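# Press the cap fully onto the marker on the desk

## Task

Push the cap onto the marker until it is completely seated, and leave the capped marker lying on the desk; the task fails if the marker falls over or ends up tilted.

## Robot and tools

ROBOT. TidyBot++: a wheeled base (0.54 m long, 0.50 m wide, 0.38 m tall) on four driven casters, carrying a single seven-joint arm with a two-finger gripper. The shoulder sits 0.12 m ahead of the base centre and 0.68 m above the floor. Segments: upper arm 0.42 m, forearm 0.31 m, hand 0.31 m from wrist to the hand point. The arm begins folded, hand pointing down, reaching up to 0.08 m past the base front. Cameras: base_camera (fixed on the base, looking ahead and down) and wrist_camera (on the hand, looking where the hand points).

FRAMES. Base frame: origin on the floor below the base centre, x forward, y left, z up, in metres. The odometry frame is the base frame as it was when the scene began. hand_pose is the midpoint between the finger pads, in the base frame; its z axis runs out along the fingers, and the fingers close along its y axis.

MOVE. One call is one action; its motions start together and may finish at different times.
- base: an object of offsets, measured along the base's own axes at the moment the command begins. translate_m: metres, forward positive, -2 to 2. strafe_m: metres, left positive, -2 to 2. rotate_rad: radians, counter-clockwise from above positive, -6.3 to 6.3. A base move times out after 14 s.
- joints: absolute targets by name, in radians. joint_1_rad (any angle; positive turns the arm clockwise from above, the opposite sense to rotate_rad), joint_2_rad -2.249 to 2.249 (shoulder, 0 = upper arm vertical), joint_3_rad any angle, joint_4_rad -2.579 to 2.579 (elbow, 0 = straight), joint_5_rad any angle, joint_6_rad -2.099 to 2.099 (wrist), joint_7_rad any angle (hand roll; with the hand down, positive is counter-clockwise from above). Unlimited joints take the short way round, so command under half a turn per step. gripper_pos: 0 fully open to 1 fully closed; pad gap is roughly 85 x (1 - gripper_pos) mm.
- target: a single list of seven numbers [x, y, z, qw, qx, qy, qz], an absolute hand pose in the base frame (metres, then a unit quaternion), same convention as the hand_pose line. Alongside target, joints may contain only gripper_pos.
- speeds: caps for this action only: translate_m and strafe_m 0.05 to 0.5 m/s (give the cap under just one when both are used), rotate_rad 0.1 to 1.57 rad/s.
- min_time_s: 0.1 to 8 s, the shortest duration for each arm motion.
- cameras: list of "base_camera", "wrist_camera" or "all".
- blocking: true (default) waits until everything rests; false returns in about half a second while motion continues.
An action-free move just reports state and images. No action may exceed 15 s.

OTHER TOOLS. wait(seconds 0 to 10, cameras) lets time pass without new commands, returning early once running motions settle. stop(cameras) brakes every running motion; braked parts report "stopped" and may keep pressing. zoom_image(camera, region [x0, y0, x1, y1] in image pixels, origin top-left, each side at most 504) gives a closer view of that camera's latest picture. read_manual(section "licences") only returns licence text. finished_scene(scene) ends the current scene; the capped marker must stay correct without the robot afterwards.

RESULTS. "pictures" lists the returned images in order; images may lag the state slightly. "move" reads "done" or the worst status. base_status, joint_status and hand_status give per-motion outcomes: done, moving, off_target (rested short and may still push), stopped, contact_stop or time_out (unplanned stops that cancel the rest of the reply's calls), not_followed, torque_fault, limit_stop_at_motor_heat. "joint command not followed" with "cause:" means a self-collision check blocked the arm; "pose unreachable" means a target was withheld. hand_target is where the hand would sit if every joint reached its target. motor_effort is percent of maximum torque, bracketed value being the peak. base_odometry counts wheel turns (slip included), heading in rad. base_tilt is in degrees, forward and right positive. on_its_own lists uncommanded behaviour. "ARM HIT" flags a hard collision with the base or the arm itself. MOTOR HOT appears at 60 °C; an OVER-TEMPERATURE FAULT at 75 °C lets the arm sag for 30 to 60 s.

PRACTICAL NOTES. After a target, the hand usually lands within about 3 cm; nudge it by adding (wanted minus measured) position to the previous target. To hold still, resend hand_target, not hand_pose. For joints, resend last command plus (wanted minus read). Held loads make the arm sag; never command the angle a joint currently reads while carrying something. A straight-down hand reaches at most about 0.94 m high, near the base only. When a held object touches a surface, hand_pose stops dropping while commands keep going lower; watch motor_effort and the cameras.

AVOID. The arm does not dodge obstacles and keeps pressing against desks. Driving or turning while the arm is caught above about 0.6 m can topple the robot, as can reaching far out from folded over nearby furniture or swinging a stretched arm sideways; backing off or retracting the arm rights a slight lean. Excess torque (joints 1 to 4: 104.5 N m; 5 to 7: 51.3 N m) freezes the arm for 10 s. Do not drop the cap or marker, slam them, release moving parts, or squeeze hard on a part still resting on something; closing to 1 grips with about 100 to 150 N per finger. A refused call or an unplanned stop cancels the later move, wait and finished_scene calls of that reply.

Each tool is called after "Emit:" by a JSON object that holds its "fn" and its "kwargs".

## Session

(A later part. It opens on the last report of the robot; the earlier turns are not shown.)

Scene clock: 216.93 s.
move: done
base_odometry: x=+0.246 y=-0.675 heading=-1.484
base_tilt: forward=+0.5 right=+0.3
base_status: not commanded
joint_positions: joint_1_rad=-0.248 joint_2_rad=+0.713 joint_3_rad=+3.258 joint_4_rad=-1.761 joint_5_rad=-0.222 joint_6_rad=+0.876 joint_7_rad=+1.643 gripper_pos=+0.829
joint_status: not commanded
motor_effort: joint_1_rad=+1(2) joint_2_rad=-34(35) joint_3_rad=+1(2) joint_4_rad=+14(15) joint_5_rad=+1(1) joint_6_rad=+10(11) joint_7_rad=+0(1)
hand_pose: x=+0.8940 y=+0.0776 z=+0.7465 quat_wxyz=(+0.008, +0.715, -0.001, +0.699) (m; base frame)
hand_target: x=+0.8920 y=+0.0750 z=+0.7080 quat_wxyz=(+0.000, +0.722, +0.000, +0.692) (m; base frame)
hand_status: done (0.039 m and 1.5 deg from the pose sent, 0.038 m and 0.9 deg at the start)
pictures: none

Contact. Release and back off.

Emit:
{"fn": "move", "kwargs": {"joints": {"gripper_pos":0.7}}}

Emit:
{"fn": "move", "kwargs": {"joints": {"gripper_pos":0.35}}}

Emit:
{"fn": "move", "kwargs": {"base": {"translate_m":-0.16}, "speeds": {"translate_m":0.1}, "cameras": ["wrist_camera"]}}

Emit:
{"fn": "move", "kwargs": {"target": [0.45,0,0.94,0,0.924,0,0.383], "joints": {"gripper_pos":0}, "min_time_s": 3, "base": {"strafe_m":-0.3}, "speeds": {"strafe_m":0.2}}}

Emit:
{"fn": "move", "kwargs": {"base": {"translate_m":0.5}, "speeds": {"translate_m":0.3}, "cameras": ["wrist_camera"]}}

Scene clock: 218.00 s.
move: done
base_odometry: x=+0.246 y=-0.675 heading=-1.484
base_tilt: forward=+0.5 right=+0.3
base_status: not commanded
joint_positions: joint_1_rad=-0.248 joint_2_rad=+0.713 joint_3_rad=+3.258 joint_4_rad=-1.761 joint_5_rad=-0.221 joint_6_rad=+0.876 joint_7_rad=+1.643 gripper_pos=+0.700
joint_status: all done
motor_effort: joint_1_rad=+1(2) joint_2_rad=-34(34) joint_3_rad=+1(2) joint_4_rad=+14(14) joint_5_rad=+0(1) joint_6_rad=+10(10) joint_7_rad=+1(1)
hand_pose: x=+0.8940 y=+0.0777 z=+0.7466 quat_wxyz=(+0.008, +0.715, -0.001, +0.699) (m; base frame)
hand_target: x=+0.8920 y=+0.0750 z=+0.7080 quat_wxyz=(+0.000, +0.722, +0.000, +0.692) (m; base frame)
hand_status: not commanded
pictures: none

Scene clock: 218.73 s.
move: done
base_odometry: x=+0.246 y=-0.675 heading=-1.484
base_tilt: forward=+0.6 right=+0.3
base_status: not commanded
joint_positions: joint_1_rad=-0.248 joint_2_rad=+0.713 joint_3_rad=+3.258 joint_4_rad=-1.761 joint_5_rad=-0.221 joint_6_rad=+0.877 joint_7_rad=+1.643 gripper_pos=+0.350
joint_status: all done
motor_effort: joint_1_rad=+0(2) joint_2_rad=-34(34) joint_3_rad=+1(2) joint_4_rad=+14(14) joint_5_rad=+0(1) joint_6_rad=+9(10) joint_7_rad=+0(1)
hand_pose: x=+0.8940 y=+0.0777 z=+0.7466 quat_wxyz=(+0.008, +0.715, -0.001, +0.699) (m; base frame)
hand_target: x=+0.8920 y=+0.0750 z=+0.7080 quat_wxyz=(+0.000, +0.722, +0.000, +0.692) (m; base frame)
hand_status: not commanded
pictures: none

Scene clock: 220.90 s.
move: done
base_odometry: x=+0.232 y=-0.515 heading=-1.484
base_tilt: forward=+0.5 right=+0.3
base_status: done
joint_positions: joint_1_rad=-0.244 joint_2_rad=+0.724 joint_3_rad=+3.258 joint_4_rad=-1.768 joint_5_rad=-0.220 joint_6_rad=+0.883 joint_7_rad=+1.642 gripper_pos=+0.350
joint_status: not commanded
motor_effort: joint_1_rad=+1(2) joint_2_rad=-35(36) joint_3_rad=+1(2) joint_4_rad=+14(15) joint_5_rad=+1(1) joint_6_rad=+10(11) joint_7_rad=+0(1)
hand_pose: x=+0.8931 y=+0.0744 z=+0.7368 quat_wxyz=(+0.011, +0.719, -0.001, +0.695) (m; base frame)
hand_target: x=+0.8920 y=+0.0750 z=+0.7080 quat_wxyz=(+0.000, +0.722, +0.000, +0.692) (m; base frame)
hand_status: not commanded
pictures: wrist_camera
camera_calibration:
wrist_camera: T_world_to_cam=[[-0.0380284, -0.999119, -0.01774, 0.119054], [-0.0532519, 0.0197538, -0.998386, 0.834682], [0.997857, -0.0370223, -0.0539562, -0.70825], [0, 0, 0, 1]] pos_world=[0.755708, 0.0762399, 0.797232]

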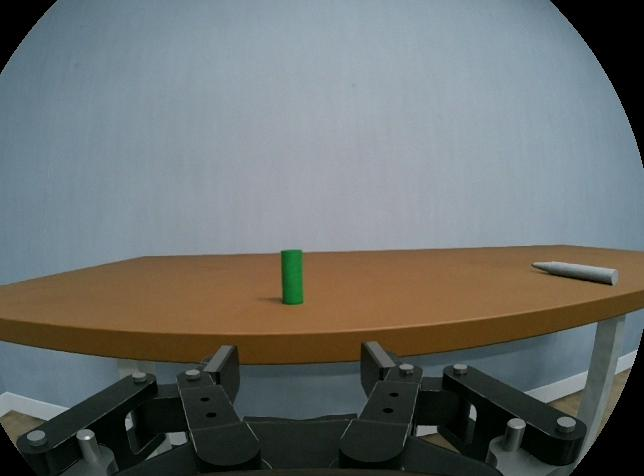

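Scene clock: 224.60 s.
move: done
base_odometry: x=-0.067 y=-0.541 heading=-1.484
base_tilt: forward=+0.5 right=+0.3
base_status: done
joint_positions: joint_1_rad=-0.024 joint_2_rad=-0.446 joint_3_rad=+3.166 joint_4_rad=-1.721 joint_5_rad=-0.037 joint_6_rad=-1.057 joint_7_rad=+1.616 gripper_pos=+0.000
joint_status: all done
motor_effort: joint_1_rad=+2(4) joint_2_rad=-3(38) joint_3_rad=+0(3) joint_4_rad=+18(19) joint_5_rad=+0(1) joint_6_rad=+7(12) joint_7_rad=+0(1)
hand_pose: x=+0.4639 y=+0.0093 z=+0.9389 quat_wxyz=(-0.015, +0.919, +0.017, +0.394) (m; base frame)
hand_target: x=+0.4500 y=+0.0000 z=+0.9400 quat_wxyz=(+0.000, +0.924, +0.000, +0.383) (m; base frame)
hand_status: done (0.017 m and 3.0 deg from the pose sent, 0.493 m and 43.1 deg at the start)
pictures: none

Scene clock: 227.23 s.
move: done
base_odometry: x=-0.023 y=-1.040 heading=-1.484
base_tilt: forward=+0.5 right=+0.3
base_status: done
joint_positions: joint_1_rad=-0.023 joint_2_rad=-0.449 joint_3_rad=+3.165 joint_4_rad=-1.720 joint_5_rad=-0.036 joint_6_rad=-1.061 joint_7_rad=+1.615 gripper_pos=+0.000
joint_status: not commanded
motor_effort: joint_1_rad=+1(2) joint_2_rad=-3(6) joint_3_rad=+0(1) joint_4_rad=+18(18) joint_5_rad=+0(1) joint_6_rad=+8(9) joint_7_rad=+0(1)
hand_pose: x=+0.4622 y=+0.0094 z=+0.9391 quat_wxyz=(-0.014, +0.919, +0.018, +0.394) (m; base frame)
hand_target: x=+0.4500 y=+0.0000 z=+0.9400 quat_wxyz=(+0.000, +0.924, +0.000, +0.383) (m; base frame)
hand_status: not commanded
pictures: wrist_camera
camera_calibration:
wrist_camera: T_world_to_cam=[[0.00618138, -0.999764, -0.0208114, 0.0236886], [-0.704903, 0.0104052, -0.709228, 1.04468], [0.709277, 0.019054, -0.704672, 0.474296], [0, 0, 0, 1]] pos_world=[0.399842, 0.00377566, 1.07563]

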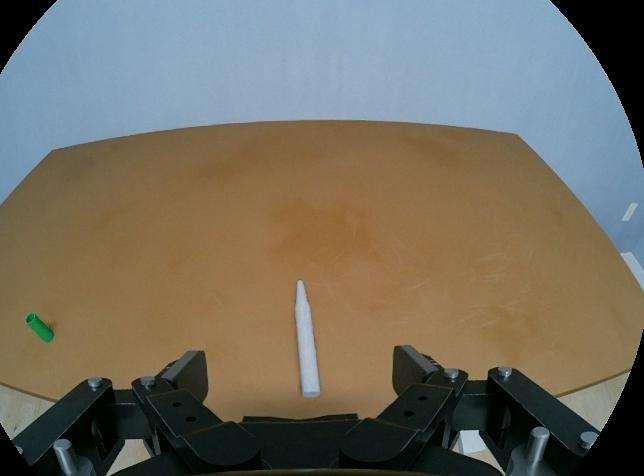

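Emit:
{"fn": "move", "kwargs": {"target": [0.56,0.01,0.88,0,0.998,0.05,0], "min_time_s": 2.5}}

Emit:
{"fn": "move", "kwargs": {"target": [0.613,0.018,0.78,0,0.996,0.085,0], "min_time_s": 2.5}}

Emit:
{"fn": "move", "kwargs": {"target": [0.615,0.022,0.735,0,0.996,0.09,0], "min_time_s": 1.5, "cameras": ["wrist_camera"]}}

Scene clock: 230.67 s.
move: done
base_odometry: x=-0.023 y=-1.040 heading=-1.484
base_tilt: forward=+0.6 right=+0.3
base_status: not commanded
joint_positions: joint_1_rad=-0.023 joint_2_rad=+0.329 joint_3_rad=+3.165 joint_4_rad=-0.850 joint_5_rad=-0.036 joint_6_rad=-1.896 joint_7_rad=+1.616 gripper_pos=+0.000
joint_status: not commanded
motor_effort: joint_1_rad=+1(2) joint_2_rad=-24(26) joint_3_rad=+0(1) joint_4_rad=+14(18) joint_5_rad=+0(1) joint_6_rad=+1(9) joint_7_rad=+0(1)
hand_pose: x=+0.5663 y=+0.0141 z=+0.8895 quat_wxyz=(-0.012, +0.999, +0.030, +0.034) (m; base frame)
hand_target: x=+0.5600 y=+0.0100 z=+0.8800 quat_wxyz=(+0.000, +0.999, +0.050, +0.000) (m; base frame)
hand_status: done (0.012 m and 4.7 deg from the pose sent, 0.114 m and 46.5 deg at the start)
pictures: none

Scene clock: 233.50 s.
move: done
base_odometry: x=-0.023 y=-1.040 heading=-1.484
base_tilt: forward=+0.5 right=+0.3
base_status: not commanded
joint_positions: joint_1_rad=-0.023 joint_2_rad=+0.403 joint_3_rad=+3.162 joint_4_rad=-1.010 joint_5_rad=-0.036 joint_6_rad=-1.719 joint_7_rad=+1.665 gripper_pos=+0.000
joint_status: not commanded
motor_effort: joint_1_rad=+1(2) joint_2_rad=-27(28) joint_3_rad=-1(1) joint_4_rad=+15(16) joint_5_rad=-1(1) joint_6_rad=+1(2) joint_7_rad=+0(1)
hand_pose: x=+0.5977 y=+0.0154 z=+0.8070 quat_wxyz=(-0.013, +0.999, +0.052, +0.006) (m; base frame)
hand_target: x=+0.6130 y=+0.0180 z=+0.7800 quat_wxyz=(+0.000, +0.996, +0.085, +0.000) (m; base frame)
hand_status: done (0.031 m and 4.1 deg from the pose sent, 0.119 m and 7.5 deg at the start)
pictures: none

Scene clock: 235.30 s.
move: done
base_odometry: x=-0.023 y=-1.040 heading=-1.484
base_tilt: forward=+0.5 right=+0.3
base_status: not commanded
joint_positions: joint_1_rad=-0.023 joint_2_rad=+0.405 joint_3_rad=+3.156 joint_4_rad=-1.149 joint_5_rad=-0.036 joint_6_rad=-1.577 joint_7_rad=+1.665 gripper_pos=+0.000
joint_status: not commanded
motor_effort: joint_1_rad=+1(2) joint_2_rad=-28(28) joint_3_rad=+0(1) joint_4_rad=+15(16) joint_5_rad=+0(1) joint_6_rad=+1(2) joint_7_rad=+0(1)
hand_pose: x=+0.6023 y=+0.0180 z=+0.7629 quat_wxyz=(-0.015, +0.998, +0.053, +0.006) (m; base frame)
hand_target: x=+0.6150 y=+0.0220 z=+0.7350 quat_wxyz=(+0.000, +0.996, +0.090, +0.000) (m; base frame)
hand_status: done (0.031 m and 4.7 deg from the pose sent, 0.074 m and 4.7 deg at the start)
pictures: wrist_camera
camera_calibration:
wrist_camera: T_world_to_cam=[[0.0728037, -0.997312, -0.00823961, -0.02199], [-0.997311, -0.0728678, 0.00776166, 0.649036], [-0.0083412, 0.00765238, -0.999936, 0.908244], [0, 0, 0, 1]] pos_world=[0.656468, 0.0184126, 0.902967]

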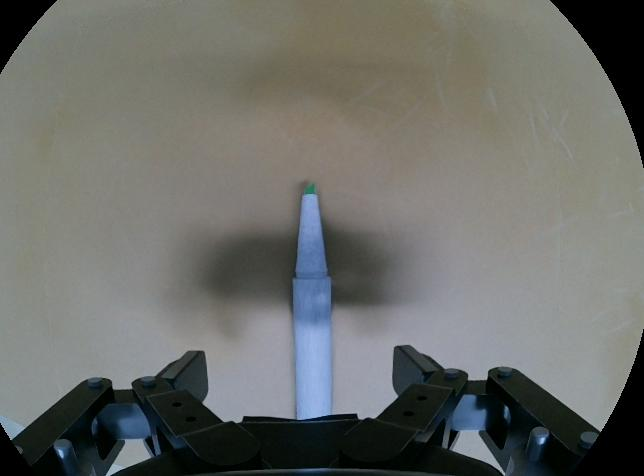

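Emit:
{"fn": "move", "kwargs": {"base": {"translate_m":-0.013,"strafe_m":-0.007}}}

Emit:
{"fn": "move", "kwargs": {"target": [0.615,0.022,0.72,0,0.996,0.09,0], "min_time_s": 1.2}}

Emit:
{"fn": "move", "kwargs": {"joints": {"gripper_pos":0.6}, "cameras": ["wrist_camera"]}}

Scene clock: 236.27 s.
move: done
base_odometry: x=-0.031 y=-1.027 heading=-1.484
base_tilt: forward=+0.5 right=+0.3
base_status: done
joint_positions: joint_1_rad=-0.025 joint_2_rad=+0.411 joint_3_rad=+3.154 joint_4_rad=-1.151 joint_5_rad=-0.034 joint_6_rad=-1.573 joint_7_rad=+1.665 gripper_pos=+0.000
joint_status: not commanded
motor_effort: joint_1_rad=+1(3) joint_2_rad=-28(30) joint_3_rad=+0(1) joint_4_rad=+15(16) joint_5_rad=+0(1) joint_6_rad=+1(3) joint_7_rad=+0(1)
hand_pose: x=+0.6037 y=+0.0192 z=+0.7591 quat_wxyz=(-0.014, +0.998, +0.054, +0.004) (m; base frame)
hand_target: x=+0.6150 y=+0.0220 z=+0.7350 quat_wxyz=(+0.000, +0.996, +0.090, +0.000) (m; base frame)
hand_status: not commanded
pictures: none

Scene clock: 237.77 s.
move: done
base_odometry: x=-0.031 y=-1.027 heading=-1.484
base_tilt: forward=+0.5 right=+0.3
base_status: not commanded
joint_positions: joint_1_rad=-0.025 joint_2_rad=+0.411 joint_3_rad=+3.154 joint_4_rad=-1.191 joint_5_rad=-0.034 joint_6_rad=-1.531 joint_7_rad=+1.665 gripper_pos=+0.000
joint_status: not commanded
motor_effort: joint_1_rad=+1(2) joint_2_rad=-28(28) joint_3_rad=-1(1) joint_4_rad=+15(15) joint_5_rad=+0(1) joint_6_rad=+0(2) joint_7_rad=+0(1)
hand_pose: x=+0.6040 y=+0.0191 z=+0.7464 quat_wxyz=(-0.014, +0.998, +0.054, +0.005) (m; base frame)
hand_target: x=+0.6150 y=+0.0220 z=+0.7200 quat_wxyz=(+0.000, +0.996, +0.090, +0.000) (m; base frame)
hand_status: done (0.029 m and 4.5 deg from the pose sent, 0.041 m and 4.4 deg at the start)
pictures: none

Scene clock: 238.63 s.
move: done
base_odometry: x=-0.031 y=-1.027 heading=-1.484
base_tilt: forward=+0.5 right=+0.3
base_status: not commanded
joint_positions: joint_1_rad=-0.025 joint_2_rad=+0.411 joint_3_rad=+3.154 joint_4_rad=-1.191 joint_5_rad=-0.034 joint_6_rad=-1.530 joint_7_rad=+1.665 gripper_pos=+0.600
joint_status: all done
motor_effort: joint_1_rad=+1(2) joint_2_rad=-28(28) joint_3_rad=-1(1) joint_4_rad=+15(15) joint_5_rad=+0(1) joint_6_rad=+1(2) joint_7_rad=+0(1)
hand_pose: x=+0.6042 y=+0.0192 z=+0.7464 quat_wxyz=(-0.014, +0.998, +0.054, +0.005) (m; base frame)
hand_target: x=+0.6150 y=+0.0220 z=+0.7200 quat_wxyz=(+0.000, +0.996, +0.090, +0.000) (m; base frame)
hand_status: not commanded
pictures: wrist_camera
camera_calibration:
wrist_camera: T_world_to_cam=[[0.0747825, -0.997173, -0.00735104, -0.0229732], [-0.99715, -0.0748501, 0.00940464, 0.649847], [-0.00992828, 0.00662679, -0.999929, 0.892712], [0, 0, 0, 1]] pos_world=[0.658576, 0.0198171, 0.886368]

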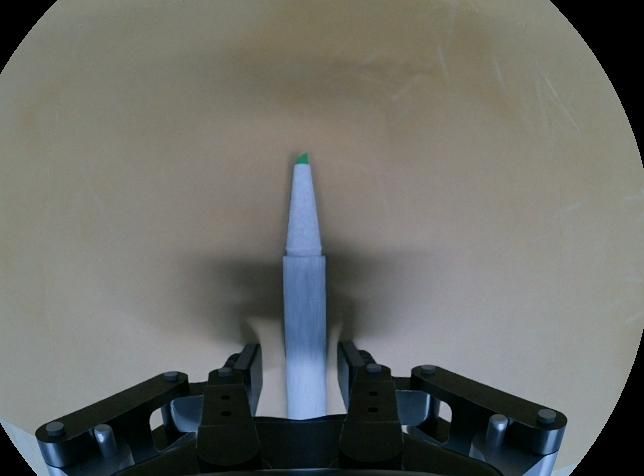

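Shaft at 306 vs 299: shift right 3 mm, close.

Emit:
{"fn": "move", "kwargs": {"base": {"strafe_m":-0.003}}}

Emit:
{"fn": "move", "kwargs": {"joints": {"gripper_pos":0.76}}}

Emit:
{"fn": "move", "kwargs": {"joints": {"gripper_pos":0.87}}}

Emit:
{"fn": "move", "kwargs": {"joints": {"gripper_pos":1.0}, "cameras": ["wrist_camera"]}}

Emit:
{"fn": "move", "kwargs": {"target": [0.575,0.015,0.83,0,0.996,0.08,0], "min_time_s": 2.5, "cameras": ["wrist_camera"]}}

Scene clock: 239.37 s.
move: done
base_odometry: x=-0.034 y=-1.028 heading=-1.484
base_tilt: forward=+0.6 right=+0.3
base_status: done
joint_positions: joint_1_rad=-0.026 joint_2_rad=+0.411 joint_3_rad=+3.152 joint_4_rad=-1.191 joint_5_rad=-0.033 joint_6_rad=-1.529 joint_7_rad=+1.665 gripper_pos=+0.600
joint_status: not commanded
motor_effort: joint_1_rad=+1(2) joint_2_rad=-28(30) joint_3_rad=+0(1) joint_4_rad=+15(15) joint_5_rad=+0(1) joint_6_rad=+1(2) joint_7_rad=+1(1)
hand_pose: x=+0.6044 y=+0.0200 z=+0.7463 quat_wxyz=(-0.014, +0.998, +0.055, +0.006) (m; base frame)
hand_target: x=+0.6150 y=+0.0220 z=+0.7200 quat_wxyz=(+0.000, +0.996, +0.090, +0.000) (m; base frame)
hand_status: not commanded
pictures: none

Scene clock: 239.97 s.
move: done
base_odometry: x=-0.034 y=-1.028 heading=-1.484
base_tilt: forward=+0.6 right=+0.4
base_status: not commanded
joint_positions: joint_1_rad=-0.026 joint_2_rad=+0.411 joint_3_rad=+3.152 joint_4_rad=-1.191 joint_5_rad=-0.033 joint_6_rad=-1.529 joint_7_rad=+1.665 gripper_pos=+0.760
joint_status: all done
motor_effort: joint_1_rad=+2(2) joint_2_rad=-28(28) joint_3_rad=+0(1) joint_4_rad=+15(15) joint_5_rad=+0(1) joint_6_rad=+1(1) joint_7_rad=+1(1)
hand_pose: x=+0.6044 y=+0.0200 z=+0.7463 quat_wxyz=(-0.014, +0.998, +0.055, +0.006) (m; base frame)
hand_target: x=+0.6150 y=+0.0220 z=+0.7200 quat_wxyz=(+0.000, +0.996, +0.090, +0.000) (m; base frame)
hand_status: not commanded
pictures: none

Scene clock: 240.50 s.
move: off_target
base_odometry: x=-0.034 y=-1.028 heading=-1.484
base_tilt: forward=+0.5 right=+0.3
base_status: not commanded
joint_positions: joint_1_rad=-0.026 joint_2_rad=+0.411 joint_3_rad=+3.152 joint_4_rad=-1.191 joint_5_rad=-0.033 joint_6_rad=-1.529 joint_7_rad=+1.665 gripper_pos=+0.840
joint_status: gripper_pos off_target (ended at +0.840, target +0.870)
motor_effort: joint_1_rad=+1(1) joint_2_rad=-23(28) joint_3_rad=+0(1) joint_4_rad=+13(15) joint_5_rad=+0(1) joint_6_rad=+3(3) joint_7_rad=+0(1)
hand_pose: x=+0.6046 y=+0.0200 z=+0.7465 quat_wxyz=(-0.014, +0.998, +0.055, +0.006) (m; base frame)
hand_target: x=+0.6150 y=+0.0220 z=+0.7200 quat_wxyz=(+0.000, +0.996, +0.090, +0.000) (m; base frame)
hand_status: not commanded
pictures: none

Scene clock: 241.07 s.
move: off_target
base_odometry: x=-0.034 y=-1.028 heading=-1.484
base_tilt: forward=+0.5 right=+0.3
base_status: not commanded
joint_positions: joint_1_rad=-0.026 joint_2_rad=+0.411 joint_3_rad=+3.152 joint_4_rad=-1.191 joint_5_rad=-0.033 joint_6_rad=-1.529 joint_7_rad=+1.665 gripper_pos=+0.840
joint_status: gripper_pos off_target (ended at +0.840, target +1.000)
motor_effort: joint_1_rad=+1(2) joint_2_rad=-23(23) joint_3_rad=+0(1) joint_4_rad=+13(13) joint_5_rad=+0(1) joint_6_rad=+2(3) joint_7_rad=+1(1)
hand_pose: x=+0.6046 y=+0.0200 z=+0.7465 quat_wxyz=(-0.014, +0.998, +0.055, +0.006) (m; base frame)
hand_target: x=+0.6150 y=+0.0220 z=+0.7200 quat_wxyz=(+0.000, +0.996, +0.090, +0.000) (m; base frame)
hand_status: not commanded
pictures: wrist_camera
camera_calibration:
wrist_camera: T_world_to_cam=[[0.0770992, -0.997, -0.00683503, -0.0239747], [-0.996987, -0.0771531, 0.0080099, 0.651291], [-0.00851322, 0.00619688, -0.999945, 0.891998], [0, 0, 0, 1]] pos_world=[0.658771, 0.0208187, 0.886568]

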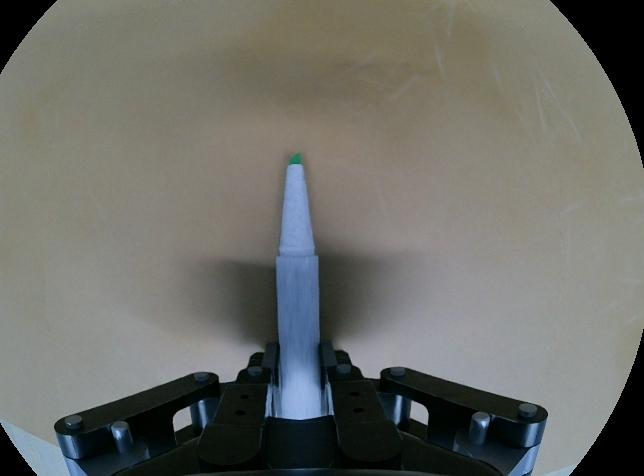

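Scene clock: 243.87 s.
move: done
base_odometry: x=-0.034 y=-1.028 heading=-1.484
base_tilt: forward=+0.6 right=+0.3
base_status: not commanded
joint_positions: joint_1_rad=-0.026 joint_2_rad=+0.407 joint_3_rad=+3.152 joint_4_rad=-1.016 joint_5_rad=-0.033 joint_6_rad=-1.729 joint_7_rad=+1.665 gripper_pos=+0.840
joint_status: not commanded
motor_effort: joint_1_rad=+0(2) joint_2_rad=-28(29) joint_3_rad=+0(1) joint_4_rad=+15(16) joint_5_rad=+0(1) joint_6_rad=+1(3) joint_7_rad=+0(1)
hand_pose: x=+0.5932 y=+0.0199 z=+0.8031 quat_wxyz=(-0.014, +0.998, +0.058, -0.005) (m; base frame)
hand_target: x=+0.5750 y=+0.0150 z=+0.8300 quat_wxyz=(+0.000, +0.997, +0.080, +0.000) (m; base frame)
hand_status: done (0.033 m and 3.1 deg from the pose sent, 0.089 m and 3.4 deg at the start)
pictures: wrist_camera
camera_calibration:
wrist_camera: T_world_to_cam=[[0.083446, -0.996481, -0.0078728, -0.0257085], [-0.996071, -0.0836416, 0.0291121, 0.62217], [-0.0296682, 0.00541258, -0.999545, 0.960722], [0, 0, 0, 1]] pos_world=[0.650373, 0.0212213, 0.94197]

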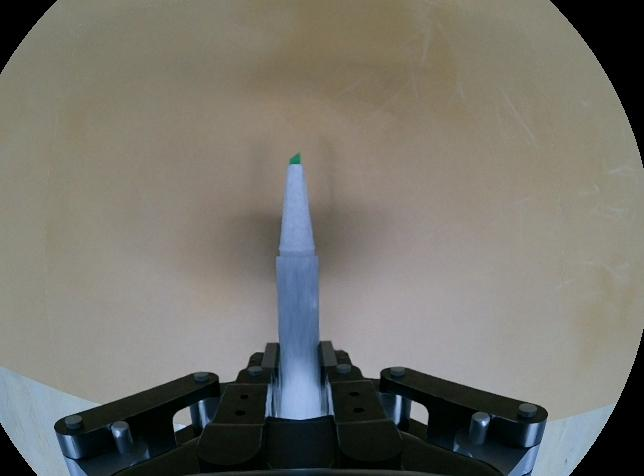

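Emit:
{"fn": "move", "kwargs": {"base": {"translate_m":-0.53,"strafe_m":0.319}, "speeds": {"translate_m":0.3}}}

Emit:
{"fn": "move", "kwargs": {"joints": {"joint_1_rad":0,"joint_2_rad":-0.3,"joint_3_rad":3.15,"joint_4_rad":-1.55,"joint_5_rad":0,"joint_6_rad":-1.05,"joint_7_rad":4.3}, "min_time_s": 5}}

Emit:
{"fn": "move", "kwargs": {"joints": {"joint_7_rad":4.72}}}

Emit:
{"fn": "move", "kwargs": {"target": [0.75,0.07,0.92,0.707,0,0.707,0], "min_time_s": 4}}

Emit:
{"fn": "move", "kwargs": {"target": [0.86,0.07,0.90,0.702,0,0.712,0], "min_time_s": 2}}

Emit:
{"fn": "move", "kwargs": {"target": [0.862,0.067,0.89,0.703,-0.012,0.711,-0.005], "base": {"translate_m":0.2}, "speeds": {"translate_m":0.12}, "cameras": ["wrist_camera"]}}

Scene clock: 248.43 s.
move: done
base_odometry: x=+0.237 y=-0.472 heading=-1.484
base_tilt: forward=+0.5 right=+0.3
base_status: done
joint_positions: joint_1_rad=-0.027 joint_2_rad=+0.397 joint_3_rad=+3.152 joint_4_rad=-1.014 joint_5_rad=-0.033 joint_6_rad=-1.735 joint_7_rad=+1.665 gripper_pos=+0.840
joint_status: not commanded
motor_effort: joint_1_rad=+1(2) joint_2_rad=-27(31) joint_3_rad=+0(1) joint_4_rad=+15(15) joint_5_rad=+0(1) joint_6_rad=+1(2) joint_7_rad=+0(1)
hand_pose: x=+0.5903 y=+0.0200 z=+0.8087 quat_wxyz=(-0.014, +0.998, +0.058, -0.002) (m; base frame)
hand_target: x=+0.5750 y=+0.0150 z=+0.8300 quat_wxyz=(+0.000, +0.997, +0.080, +0.000) (m; base frame)
hand_status: not commanded
pictures: none

Scene clock: 254.10 s.
move: done
base_odometry: x=+0.237 y=-0.472 heading=-1.484
base_tilt: forward=+0.5 right=+0.3
base_status: not commanded
joint_positions: joint_1_rad=-0.020 joint_2_rad=-0.271 joint_3_rad=+3.152 joint_4_rad=-1.529 joint_5_rad=-0.033 joint_6_rad=-1.114 joint_7_rad=+4.257 gripper_pos=+0.840
joint_status: all done
motor_effort: joint_1_rad=+1(3) joint_2_rad=-9(29) joint_3_rad=+0(1) joint_4_rad=+18(18) joint_5_rad=+0(1) joint_6_rad=+7(8) joint_7_rad=+0(2)
hand_pose: x=+0.5220 y=+0.0135 z=+0.9607 quat_wxyz=(+0.361, +0.207, +0.903, +0.104) (m; base frame)
hand_target: x=+0.5252 y=-0.0026 z=+0.9755 quat_wxyz=(+0.400, +0.191, +0.893, +0.083) (m; base frame)
hand_status: not commanded
pictures: none

Scene clock: 255.27 s.
move: done
base_odometry: x=+0.237 y=-0.472 heading=-1.484
base_tilt: forward=+0.5 right=+0.3
base_status: not commanded
joint_positions: joint_1_rad=-0.020 joint_2_rad=-0.271 joint_3_rad=+3.152 joint_4_rad=-1.529 joint_5_rad=-0.033 joint_6_rad=-1.113 joint_7_rad=+4.678 gripper_pos=+0.840
joint_status: all done
motor_effort: joint_1_rad=+1(2) joint_2_rad=-9(9) joint_3_rad=+0(0) joint_4_rad=+18(18) joint_5_rad=+0(1) joint_6_rad=+8(8) joint_7_rad=+0(1)
hand_pose: x=+0.5220 y=+0.0135 z=+0.9608 quat_wxyz=(+0.375, +0.013, +0.926, +0.026) (m; base frame)
hand_target: x=+0.5252 y=-0.0026 z=+0.9755 quat_wxyz=(+0.409, +0.001, +0.913, -0.002) (m; base frame)
hand_status: not commanded
pictures: none

Scene clock: 259.93 s.
move: done
base_odometry: x=+0.237 y=-0.472 heading=-1.484
base_tilt: forward=+0.5 right=+0.3
base_status: not commanded
joint_positions: joint_1_rad=+0.174 joint_2_rad=+0.158 joint_3_rad=+2.687 joint_4_rad=-1.976 joint_5_rad=-0.404 joint_6_rad=+0.602 joint_7_rad=+5.117 gripper_pos=+0.840
joint_status: not commanded
motor_effort: joint_1_rad=+0(2) joint_2_rad=-21(22) joint_3_rad=-1(2) joint_4_rad=+18(20) joint_5_rad=+2(3) joint_6_rad=+10(11) joint_7_rad=+0(1)
hand_pose: x=+0.7448 y=+0.0891 z=+0.9356 quat_wxyz=(+0.707, -0.016, +0.707, +0.020) (m; base frame)
hand_target: x=+0.7500 y=+0.0700 z=+0.9200 quat_wxyz=(+0.707, +0.000, +0.707, +0.000) (m; base frame)
hand_status: done (0.025 m and 2.9 deg from the pose sent, 0.238 m and 46.0 deg at the start)
pictures: none

Scene clock: 262.23 s.
move: done
base_odometry: x=+0.237 y=-0.472 heading=-1.484
base_tilt: forward=+0.5 right=+0.4
base_status: not commanded
joint_positions: joint_1_rad=+0.319 joint_2_rad=+0.479 joint_3_rad=+2.420 joint_4_rad=-1.710 joint_5_rad=-0.472 joint_6_rad=+0.624 joint_7_rad=+5.435 gripper_pos=+0.840
joint_status: not commanded
motor_effort: joint_1_rad=+2(2) joint_2_rad=-28(29) joint_3_rad=-6(6) joint_4_rad=+17(18) joint_5_rad=+3(4) joint_6_rad=+7(10) joint_7_rad=+0(1)
hand_pose: x=+0.8481 y=+0.0977 z=+0.9049 quat_wxyz=(+0.698, -0.031, +0.716, +0.019) (m; base frame)
hand_target: x=+0.8600 y=+0.0700 z=+0.9000 quat_wxyz=(+0.702, +0.000, +0.712, +0.000) (m; base frame)
hand_status: done (0.031 m and 4.2 deg from the pose sent, 0.122 m and 3.0 deg at the start)
pictures: none

Scene clock: 264.53 s.
move: done
base_odometry: x=+0.255 y=-0.671 heading=-1.484
base_tilt: forward=+0.6 right=+0.3
base_status: done
joint_positions: joint_1_rad=+0.354 joint_2_rad=+0.513 joint_3_rad=+2.374 joint_4_rad=-1.710 joint_5_rad=-0.469 joint_6_rad=+0.650 joint_7_rad=+5.452 gripper_pos=+0.840
joint_status: not commanded
motor_effort: joint_1_rad=+1(2) joint_2_rad=-28(30) joint_3_rad=-6(7) joint_4_rad=+17(18) joint_5_rad=+4(5) joint_6_rad=+8(9) joint_7_rad=+0(1)
hand_pose: x=+0.8531 y=+0.0902 z=+0.8963 quat_wxyz=(+0.697, -0.023, +0.717, +0.020) (m; base frame)
hand_target: x=+0.8620 y=+0.0670 z=+0.8900 quat_wxyz=(+0.703, -0.012, +0.711, -0.005) (m; base frame)
hand_status: done (0.026 m and 3.3 deg from the pose sent, 0.037 m and 3.5 deg at the start)
pictures: wrist_camera
camera_calibration:
wrist_camera: T_world_to_cam=[[-0.0807263, 0.996272, 0.0304058, -0.0506096], [0.00960011, -0.0297268, 0.999512, -0.848428], [0.99669, 0.0809788, -0.00716459, -0.710697], [0, 0, 0, 1]] pos_world=[0.712404, 0.0827512, 0.844461]

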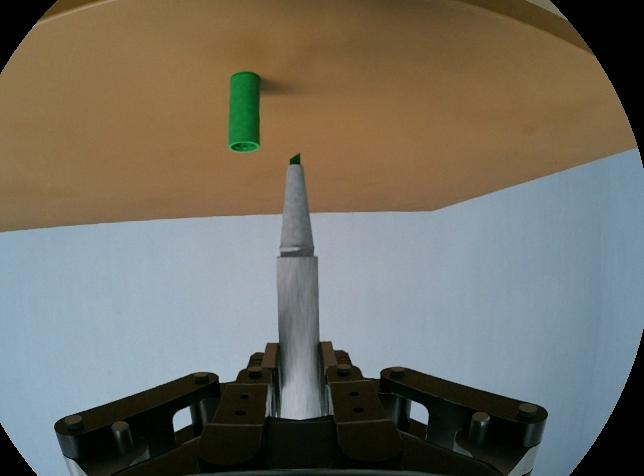

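Emit:
{"fn": "move", "kwargs": {"target": [0.862,0.067,0.882,0.703,-0.012,0.711,-0.005], "base": {"translate_m":0.05,"strafe_m":-0.016}, "speeds": {"translate_m":0.1}}}

Emit:
{"fn": "move", "kwargs": {"target": [0.862,0.067,0.871,0.703,-0.012,0.711,-0.005], "cameras": ["wrist_camera"]}}

Emit:
{"fn": "zoom_image", "kwargs": {"camera": "wrist_camera", "region": [230, 20, 370, 200]}}

Scene clock: 265.93 s.
move: done
base_odometry: x=+0.243 y=-0.723 heading=-1.484
base_tilt: forward=+0.5 right=+0.3
base_status: done
joint_positions: joint_1_rad=+0.361 joint_2_rad=+0.527 joint_3_rad=+2.363 joint_4_rad=-1.713 joint_5_rad=-0.468 joint_6_rad=+0.675 joint_7_rad=+5.452 gripper_pos=+0.840
joint_status: not commanded
motor_effort: joint_1_rad=+0(2) joint_2_rad=-28(30) joint_3_rad=-7(7) joint_4_rad=+17(18) joint_5_rad=+4(4) joint_6_rad=+8(9) joint_7_rad=+1(1)
hand_pose: x=+0.8551 y=+0.0851 z=+0.8932 quat_wxyz=(+0.699, -0.015, +0.715, +0.019) (m; base frame)
hand_target: x=+0.8620 y=+0.0670 z=+0.8821 quat_wxyz=(+0.703, -0.012, +0.711, -0.005) (m; base frame)
hand_status: done (0.022 m and 2.8 deg from the pose sent, 0.029 m and 3.3 deg at the start)
pictures: none

Scene clock: 266.60 s.
move: done
base_odometry: x=+0.243 y=-0.723 heading=-1.484
base_tilt: forward=+0.5 right=+0.3
base_status: not commanded
joint_positions: joint_1_rad=+0.364 joint_2_rad=+0.548 joint_3_rad=+2.353 joint_4_rad=-1.720 joint_5_rad=-0.458 joint_6_rad=+0.709 joint_7_rad=+5.452 gripper_pos=+0.840
joint_status: not commanded
motor_effort: joint_1_rad=+0(2) joint_2_rad=-29(30) joint_3_rad=-7(8) joint_4_rad=+16(17) joint_5_rad=+4(5) joint_6_rad=+8(8) joint_7_rad=+0(1)
hand_pose: x=+0.8572 y=+0.0821 z=+0.8866 quat_wxyz=(+0.701, -0.010, +0.713, +0.016) (m; base frame)
hand_target: x=+0.8620 y=+0.0670 z=+0.8710 quat_wxyz=(+0.703, -0.012, +0.711, -0.005) (m; base frame)
hand_status: done (0.022 m and 2.5 deg from the pose sent, 0.029 m and 2.8 deg at the start)
pictures: wrist_camera
camera_calibration:
wrist_camera: T_world_to_cam=[[-0.0578337, 0.997436, 0.0421576, -0.0720214], [-0.0016525, -0.0423238, 0.999103, -0.827957], [0.998325, 0.0577121, 0.004096, -0.723652], [0, 0, 0, 1]] pos_world=[0.716906, 0.0785578, 0.833214]

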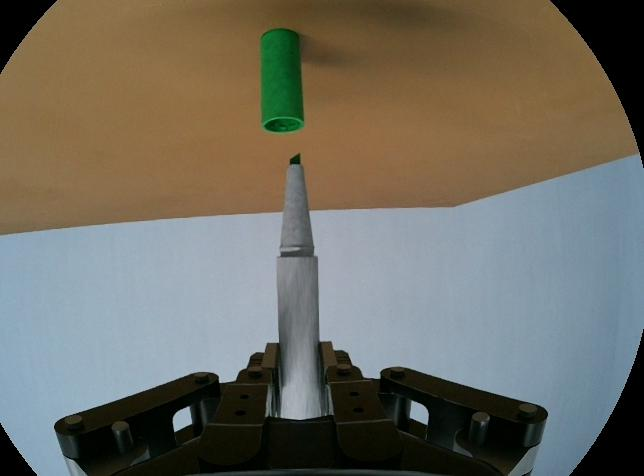

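Scaled by 2.800.

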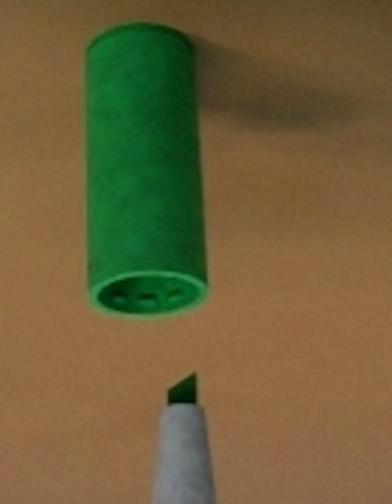

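Emit:
{"fn": "move", "kwargs": {"target": [0.862,0.067,0.858,0.703,-0.012,0.711,-0.005], "cameras": ["wrist_camera"]}}

Emit:
{"fn": "zoom_image", "kwargs": {"camera": "wrist_camera", "region": [230, 20, 370, 200]}}

Scene clock: 268.03 s.
move: done
base_odometry: x=+0.243 y=-0.722 heading=-1.484
base_tilt: forward=+0.6 right=+0.3
base_status: not commanded
joint_positions: joint_1_rad=+0.369 joint_2_rad=+0.576 joint_3_rad=+2.340 joint_4_rad=-1.736 joint_5_rad=-0.441 joint_6_rad=+0.749 joint_7_rad=+5.452 gripper_pos=+0.840
joint_status: not commanded
motor_effort: joint_1_rad=+2(2) joint_2_rad=-28(31) joint_3_rad=-7(8) joint_4_rad=+15(17) joint_5_rad=+4(5) joint_6_rad=+7(8) joint_7_rad=+1(1)
hand_pose: x=+0.8584 y=+0.0803 z=+0.8735 quat_wxyz=(+0.701, -0.008, +0.713, +0.014) (m; base frame)
hand_target: x=+0.8620 y=+0.0670 z=+0.8580 quat_wxyz=(+0.703, -0.012, +0.711, -0.005) (m; base frame)
hand_status: done (0.021 m and 2.2 deg from the pose sent, 0.033 m and 2.5 deg at the start)
pictures: wrist_camera
camera_calibration:
wrist_camera: T_world_to_cam=[[-0.0520472, 0.997794, 0.041202, -0.073829], [-0.0017422, -0.0413486, 0.999143, -0.814953], [0.998643, 0.0519309, 0.00389043, -0.724353], [0, 0, 0, 1]] pos_world=[0.718108, 0.0775852, 0.820115]

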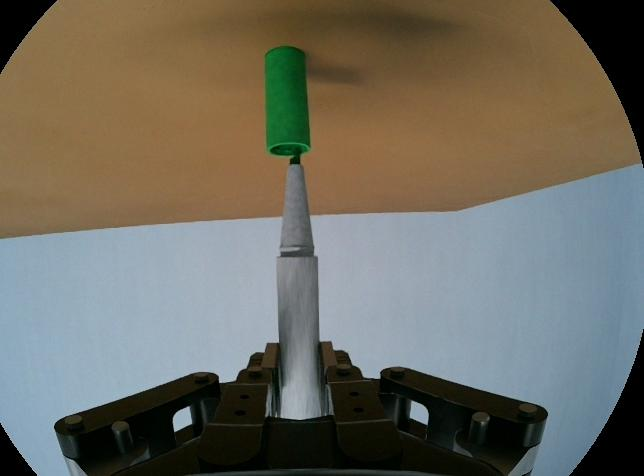

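Scaled by 2.800.

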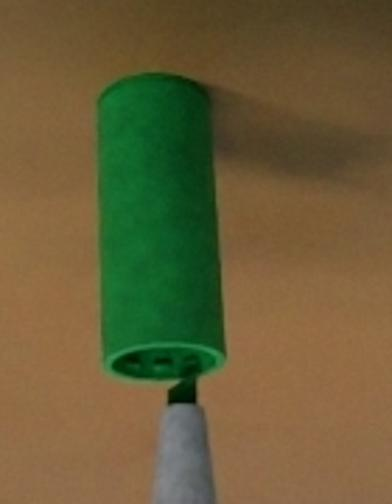

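Emit:
{"fn": "move", "kwargs": {"target": [0.862,0.067,0.851,0.703,-0.012,0.711,-0.005], "base": {"strafe_m":-0.0015}, "cameras": ["wrist_camera"]}}

Emit:
{"fn": "zoom_image", "kwargs": {"camera": "wrist_camera", "region": [230, 20, 370, 200]}}

Scene clock: 268.87 s.
move: done
base_odometry: x=+0.242 y=-0.723 heading=-1.483
base_tilt: forward=+0.6 right=+0.3
base_status: done
joint_positions: joint_1_rad=+0.372 joint_2_rad=+0.584 joint_3_rad=+2.335 joint_4_rad=-1.741 joint_5_rad=-0.428 joint_6_rad=+0.771 joint_7_rad=+5.452 gripper_pos=+0.840
joint_status: not commanded
motor_effort: joint_1_rad=+1(3) joint_2_rad=-28(29) joint_3_rad=-7(8) joint_4_rad=+15(16) joint_5_rad=+4(5) joint_6_rad=+8(8) joint_7_rad=+1(1)
hand_pose: x=+0.8587 y=+0.0786 z=+0.8739 quat_wxyz=(+0.705, -0.008, +0.709, +0.011) (m; base frame)
hand_target: x=+0.8620 y=+0.0670 z=+0.8510 quat_wxyz=(+0.703, -0.012, +0.711, -0.005) (m; base frame)
hand_status: done (0.026 m and 1.9 deg from the pose sent, 0.026 m and 2.2 deg at the start)
pictures: wrist_camera
camera_calibration:
wrist_camera: T_world_to_cam=[[-0.0477353, 0.998197, 0.0363817, -0.0716403], [-0.0140215, -0.0370892, 0.999214, -0.805301], [0.998762, 0.0471876, 0.0157666, -0.734628], [0, 0, 0, 1]] pos_world=[0.719007, 0.0763085, 0.818857]

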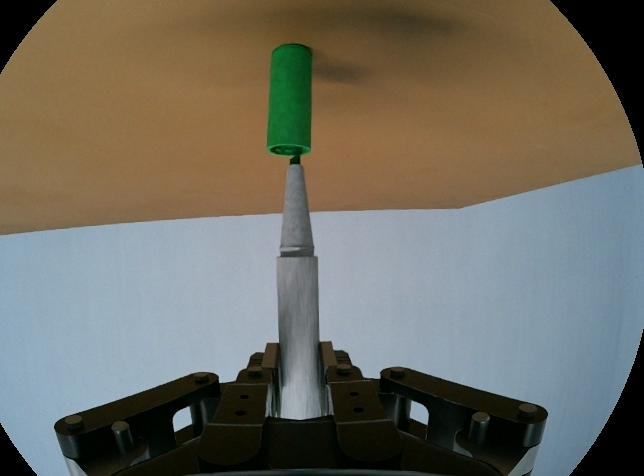

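Scaled by 2.800.

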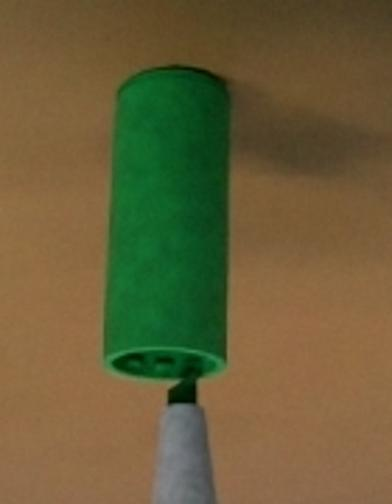

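Emit:
{"fn": "move", "kwargs": {"target": [0.862,0.067,0.885,0.703,-0.012,0.711,-0.005], "min_time_s": 1.5, "cameras": ["wrist_camera"]}}

Emit:
{"fn": "zoom_image", "kwargs": {"camera": "wrist_camera", "region": [230, 20, 370, 200]}}

Scene clock: 271.60 s.
move: done
base_odometry: x=+0.242 y=-0.723 heading=-1.483
base_tilt: forward=+0.5 right=+0.3
base_status: not commanded
joint_positions: joint_1_rad=+0.372 joint_2_rad=+0.584 joint_3_rad=+2.335 joint_4_rad=-1.733 joint_5_rad=-0.428 joint_6_rad=+0.770 joint_7_rad=+5.454 gripper_pos=+0.840
joint_status: not commanded
motor_effort: joint_1_rad=+1(2) joint_2_rad=-29(29) joint_3_rad=-8(8) joint_4_rad=+16(16) joint_5_rad=+5(5) joint_6_rad=+8(9) joint_7_rad=+1(1)
hand_pose: x=+0.8603 y=+0.0774 z=+0.8778 quat_wxyz=(+0.707, -0.007, +0.707, +0.010) (m; base frame)
hand_target: x=+0.8620 y=+0.0670 z=+0.8850 quat_wxyz=(+0.703, -0.012, +0.711, -0.005) (m; base frame)
hand_status: done (0.013 m and 1.9 deg from the pose sent, 0.016 m and 1.9 deg at the start)
pictures: wrist_camera
camera_calibration:
wrist_camera: T_world_to_cam=[[-0.0450715, 0.99832, 0.0363976, -0.0728154], [-0.0205166, -0.0373519, 0.999092, -0.803469], [0.998773, 0.0442838, 0.0221657, -0.741583], [0, 0, 0, 1]] pos_world=[0.720907, 0.0755221, 0.821827]

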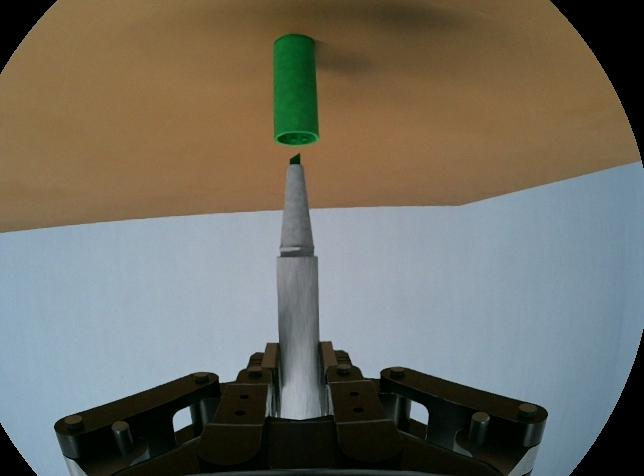

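Scaled by 2.800.

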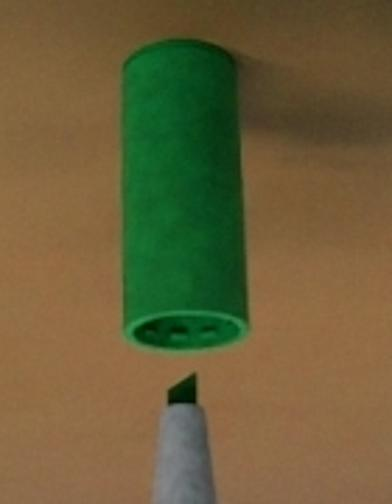

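Emit:
{"fn": "move", "kwargs": {"base": {"translate_m":-0.008}, "speeds": {"translate_m":0.05}}}

Emit:
{"fn": "move", "kwargs": {"target": [0.862,0.067,0.862,0.703,-0.012,0.711,-0.005], "min_time_s": 1.5, "cameras": ["wrist_camera"]}}

Emit:
{"fn": "zoom_image", "kwargs": {"camera": "wrist_camera", "region": [230, 20, 370, 200]}}

Scene clock: 272.83 s.
move: done
base_odometry: x=+0.241 y=-0.715 heading=-1.483
base_tilt: forward=+0.6 right=+0.3
base_status: done
joint_positions: joint_1_rad=+0.372 joint_2_rad=+0.584 joint_3_rad=+2.335 joint_4_rad=-1.731 joint_5_rad=-0.428 joint_6_rad=+0.770 joint_7_rad=+5.454 gripper_pos=+0.840
joint_status: not commanded
motor_effort: joint_1_rad=+1(2) joint_2_rad=-29(31) joint_3_rad=-7(8) joint_4_rad=+16(17) joint_5_rad=+5(5) joint_6_rad=+8(9) joint_7_rad=+0(1)
hand_pose: x=+0.8606 y=+0.0771 z=+0.8791 quat_wxyz=(+0.708, -0.007, +0.706, +0.010) (m; base frame)
hand_target: x=+0.8620 y=+0.0670 z=+0.8850 quat_wxyz=(+0.703, -0.012, +0.711, -0.005) (m; base frame)
hand_status: not commanded
pictures: none

Scene clock: 274.63 s.
move: done
base_odometry: x=+0.241 y=-0.715 heading=-1.483
base_tilt: forward=+0.6 right=+0.3
base_status: not commanded
joint_positions: joint_1_rad=+0.372 joint_2_rad=+0.584 joint_3_rad=+2.335 joint_4_rad=-1.731 joint_5_rad=-0.428 joint_6_rad=+0.770 joint_7_rad=+5.454 gripper_pos=+0.840
joint_status: not commanded
motor_effort: joint_1_rad=+0(2) joint_2_rad=-29(29) joint_3_rad=-7(8) joint_4_rad=+16(16) joint_5_rad=+4(5) joint_6_rad=+8(8) joint_7_rad=+0(1)
hand_pose: x=+0.8606 y=+0.0770 z=+0.8790 quat_wxyz=(+0.708, -0.007, +0.706, +0.010) (m; base frame)
hand_target: x=+0.8620 y=+0.0670 z=+0.8620 quat_wxyz=(+0.703, -0.012, +0.711, -0.005) (m; base frame)
hand_status: done (0.020 m and 2.0 deg from the pose sent, 0.020 m and 2.0 deg at the start)
pictures: wrist_camera
camera_calibration:
wrist_camera: T_world_to_cam=[[-0.0443501, 0.998338, 0.0368143, -0.0734975], [-0.0225267, -0.0378405, 0.99903, -0.802918], [0.998762, 0.0434777, 0.0241674, -0.743674], [0, 0, 0, 1]] pos_world=[0.721407, 0.0753257, 0.822818]

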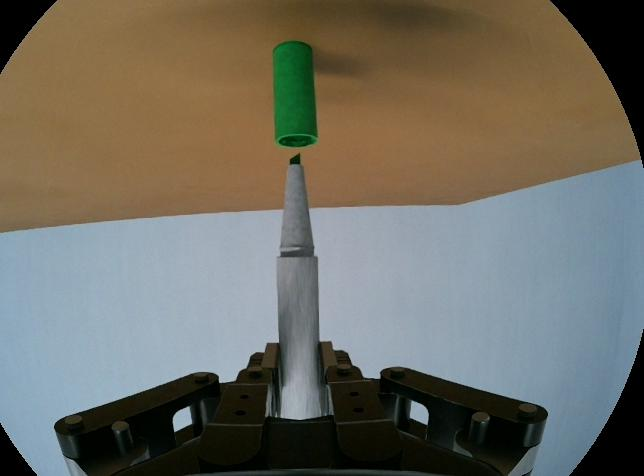

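Scaled by 2.800.

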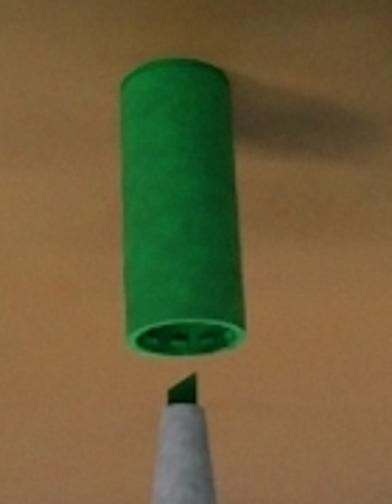

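Emit:
{"fn": "move", "kwargs": {"base": {"strafe_m":0.002}, "target": [0.862,0.067,0.852,0.703,-0.012,0.711,-0.005], "min_time_s": 1.5, "cameras": ["wrist_camera"]}}

Emit:
{"fn": "zoom_image", "kwargs": {"camera": "wrist_camera", "region": [230, 20, 370, 200]}}

Scene clock: 276.70 s.
move: done
base_odometry: x=+0.243 y=-0.714 heading=-1.483
base_tilt: forward=+0.5 right=+0.3
base_status: done
joint_positions: joint_1_rad=+0.373 joint_2_rad=+0.584 joint_3_rad=+2.335 joint_4_rad=-1.740 joint_5_rad=-0.428 joint_6_rad=+0.770 joint_7_rad=+5.454 gripper_pos=+0.840
joint_status: not commanded
motor_effort: joint_1_rad=+0(5) joint_2_rad=-29(31) joint_3_rad=-7(9) joint_4_rad=+16(16) joint_5_rad=+5(5) joint_6_rad=+8(9) joint_7_rad=+1(1)
hand_pose: x=+0.8589 y=+0.0774 z=+0.8741 quat_wxyz=(+0.705, -0.008, +0.709, +0.010) (m; base frame)
hand_target: x=+0.8620 y=+0.0670 z=+0.8520 quat_wxyz=(+0.703, -0.012, +0.711, -0.005) (m; base frame)
hand_status: done (0.025 m and 1.8 deg from the pose sent, 0.029 m and 2.0 deg at the start)
pictures: wrist_camera
camera_calibration:
wrist_camera: T_world_to_cam=[[-0.0462371, 0.998335, 0.0344797, -0.0700774], [-0.0142545, -0.0351725, 0.99928, -0.805568], [0.998829, 0.0457123, 0.015857, -0.734791], [0, 0, 0, 1]] pos_world=[0.719207, 0.0752159, 0.819055]

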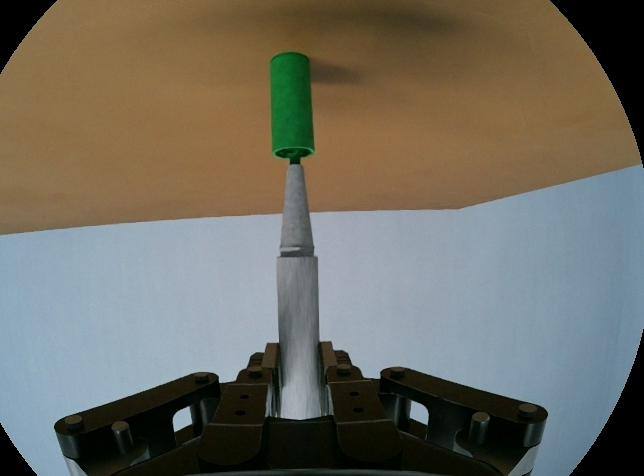

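Scaled by 2.800.

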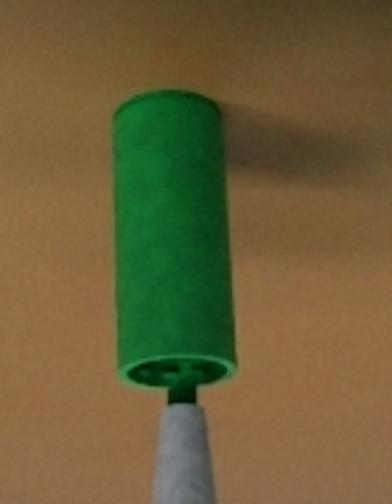

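Emit:
{"fn": "move", "kwargs": {"base": {"strafe_m":-0.001}, "target": [0.862,0.067,0.845,0.703,-0.012,0.711,-0.005], "min_time_s": 1.5, "cameras": ["wrist_camera"]}}

Emit:
{"fn": "zoom_image", "kwargs": {"camera": "wrist_camera", "region": [230, 20, 370, 200]}}

Scene clock: 278.67 s.
move: done
base_odometry: x=+0.242 y=-0.714 heading=-1.483
base_tilt: forward=+0.6 right=+0.4
base_status: done
joint_positions: joint_1_rad=+0.375 joint_2_rad=+0.599 joint_3_rad=+2.334 joint_4_rad=-1.749 joint_5_rad=-0.426 joint_6_rad=+0.777 joint_7_rad=+5.454 gripper_pos=+0.840
joint_status: not commanded
motor_effort: joint_1_rad=+1(3) joint_2_rad=-29(30) joint_3_rad=-8(8) joint_4_rad=+16(17) joint_5_rad=+5(5) joint_6_rad=+8(9) joint_7_rad=+0(1)
hand_pose: x=+0.8597 y=+0.0756 z=+0.8617 quat_wxyz=(+0.700, -0.007, +0.714, +0.010) (m; base frame)
hand_target: x=+0.8620 y=+0.0670 z=+0.8450 quat_wxyz=(+0.703, -0.012, +0.711, -0.005) (m; base frame)
hand_status: done (0.019 m and 1.8 deg from the pose sent, 0.031 m and 1.8 deg at the start)
pictures: wrist_camera
camera_calibration:
wrist_camera: T_world_to_cam=[[-0.0441844, 0.998354, 0.0365617, -0.0714], [0.00114969, -0.0365466, 0.999331, -0.80642], [0.999023, 0.0441969, 0.000466991, -0.722044], [0, 0, 0, 1]] pos_world=[0.719111, 0.0737227, 0.808828]

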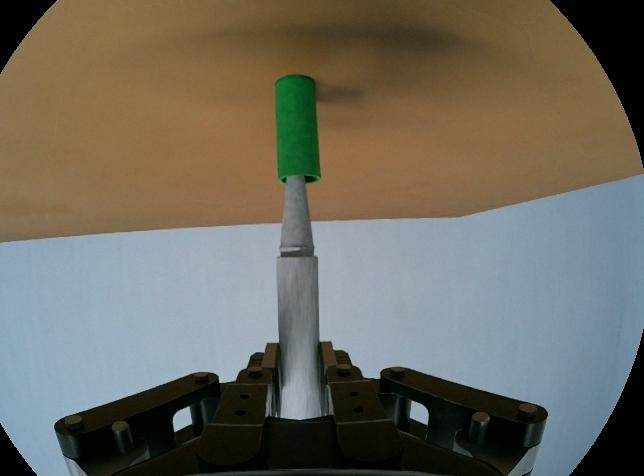

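Scaled by 2.800.

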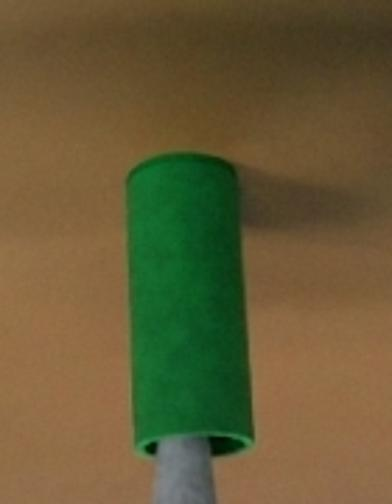

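Emit:
{"fn": "move", "kwargs": {"base": {"strafe_m":0.004}, "target": [0.862,0.068,0.835,0.703,-0.012,0.711,-0.005], "min_time_s": 1.5, "cameras": ["wrist_camera"]}}

Emit:
{"fn": "zoom_image", "kwargs": {"camera": "wrist_camera", "region": [230, 100, 370, 280]}}

Scene clock: 281.27 s.
move: done
base_odometry: x=+0.246 y=-0.714 heading=-1.483
base_tilt: forward=+0.5 right=+0.3
base_status: done
joint_positions: joint_1_rad=+0.377 joint_2_rad=+0.620 joint_3_rad=+2.332 joint_4_rad=-1.761 joint_5_rad=-0.411 joint_6_rad=+0.805 joint_7_rad=+5.454 gripper_pos=+0.840
joint_status: not commanded
motor_effort: joint_1_rad=+1(3) joint_2_rad=-29(30) joint_3_rad=-8(8) joint_4_rad=+15(16) joint_5_rad=+4(5) joint_6_rad=+8(9) joint_7_rad=+1(1)
hand_pose: x=+0.8607 y=+0.0724 z=+0.8507 quat_wxyz=(+0.699, -0.007, +0.715, +0.006) (m; base frame)
hand_target: x=+0.8620 y=+0.0680 z=+0.8350 quat_wxyz=(+0.703, -0.012, +0.711, -0.005) (m; base frame)
hand_status: done (0.016 m and 1.5 deg from the pose sent, 0.028 m and 1.8 deg at the start)
pictures: wrist_camera
camera_calibration:
wrist_camera: T_world_to_cam=[[-0.0380915, 0.998751, 0.0323437, -0.0694448], [0.00258682, -0.0322685, 0.999476, -0.797083], [0.999271, 0.0381552, -0.00135443, -0.721122], [0, 0, 0, 1]] pos_world=[0.720013, 0.071152, 0.797935]

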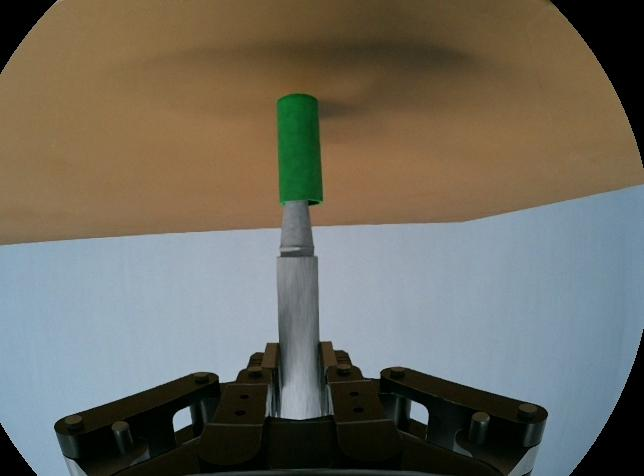

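Scaled by 2.800.

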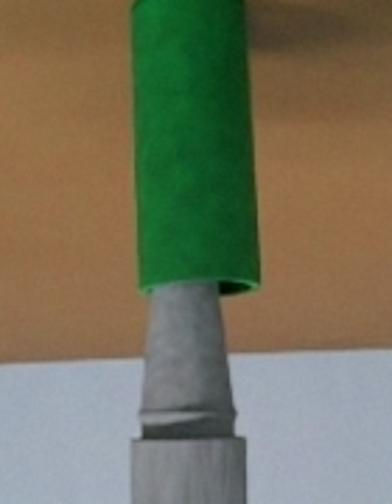

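Emit:
{"fn": "move", "kwargs": {"base": {"strafe_m":0.004}, "cameras": ["wrist_camera"]}}

Emit:
{"fn": "zoom_image", "kwargs": {"camera": "wrist_camera", "region": [230, 100, 370, 280]}}

Scene clock: 281.93 s.
move: done
base_odometry: x=+0.250 y=-0.714 heading=-1.484
base_tilt: forward=+0.6 right=+0.3
base_status: done
joint_positions: joint_1_rad=+0.379 joint_2_rad=+0.621 joint_3_rad=+2.329 joint_4_rad=-1.762 joint_5_rad=-0.410 joint_6_rad=+0.807 joint_7_rad=+5.454 gripper_pos=+0.840
joint_status: not commanded
motor_effort: joint_1_rad=+1(3) joint_2_rad=-29(30) joint_3_rad=-8(9) joint_4_rad=+15(16) joint_5_rad=+4(5) joint_6_rad=+8(8) joint_7_rad=+1(1)
hand_pose: x=+0.8605 y=+0.0723 z=+0.8510 quat_wxyz=(+0.699, -0.006, +0.715, +0.006) (m; base frame)
hand_target: x=+0.8620 y=+0.0680 z=+0.8350 quat_wxyz=(+0.703, -0.012, +0.711, -0.005) (m; base frame)
hand_status: not commanded
pictures: wrist_camera
camera_calibration:
wrist_camera: T_world_to_cam=[[-0.0382153, 0.998728, 0.0329026, -0.0697099], [0.00150824, -0.0328689, 0.999459, -0.796448], [0.999268, 0.0382442, -0.000250227, -0.721904], [0, 0, 0, 1]] pos_world=[0.719913, 0.0710514, 0.79813]

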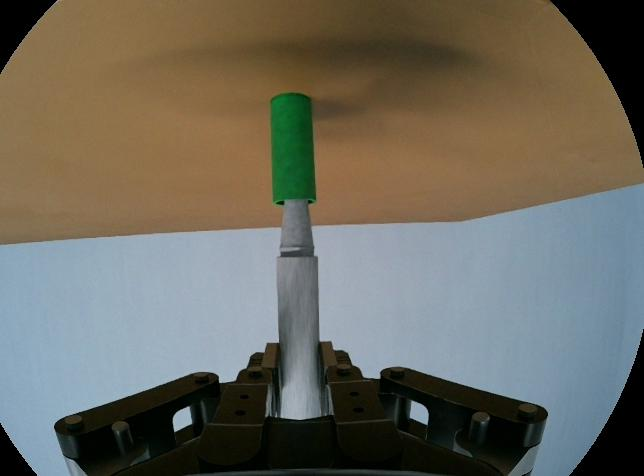

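Scaled by 2.800.

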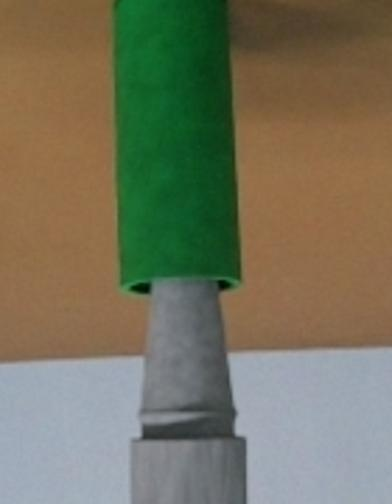

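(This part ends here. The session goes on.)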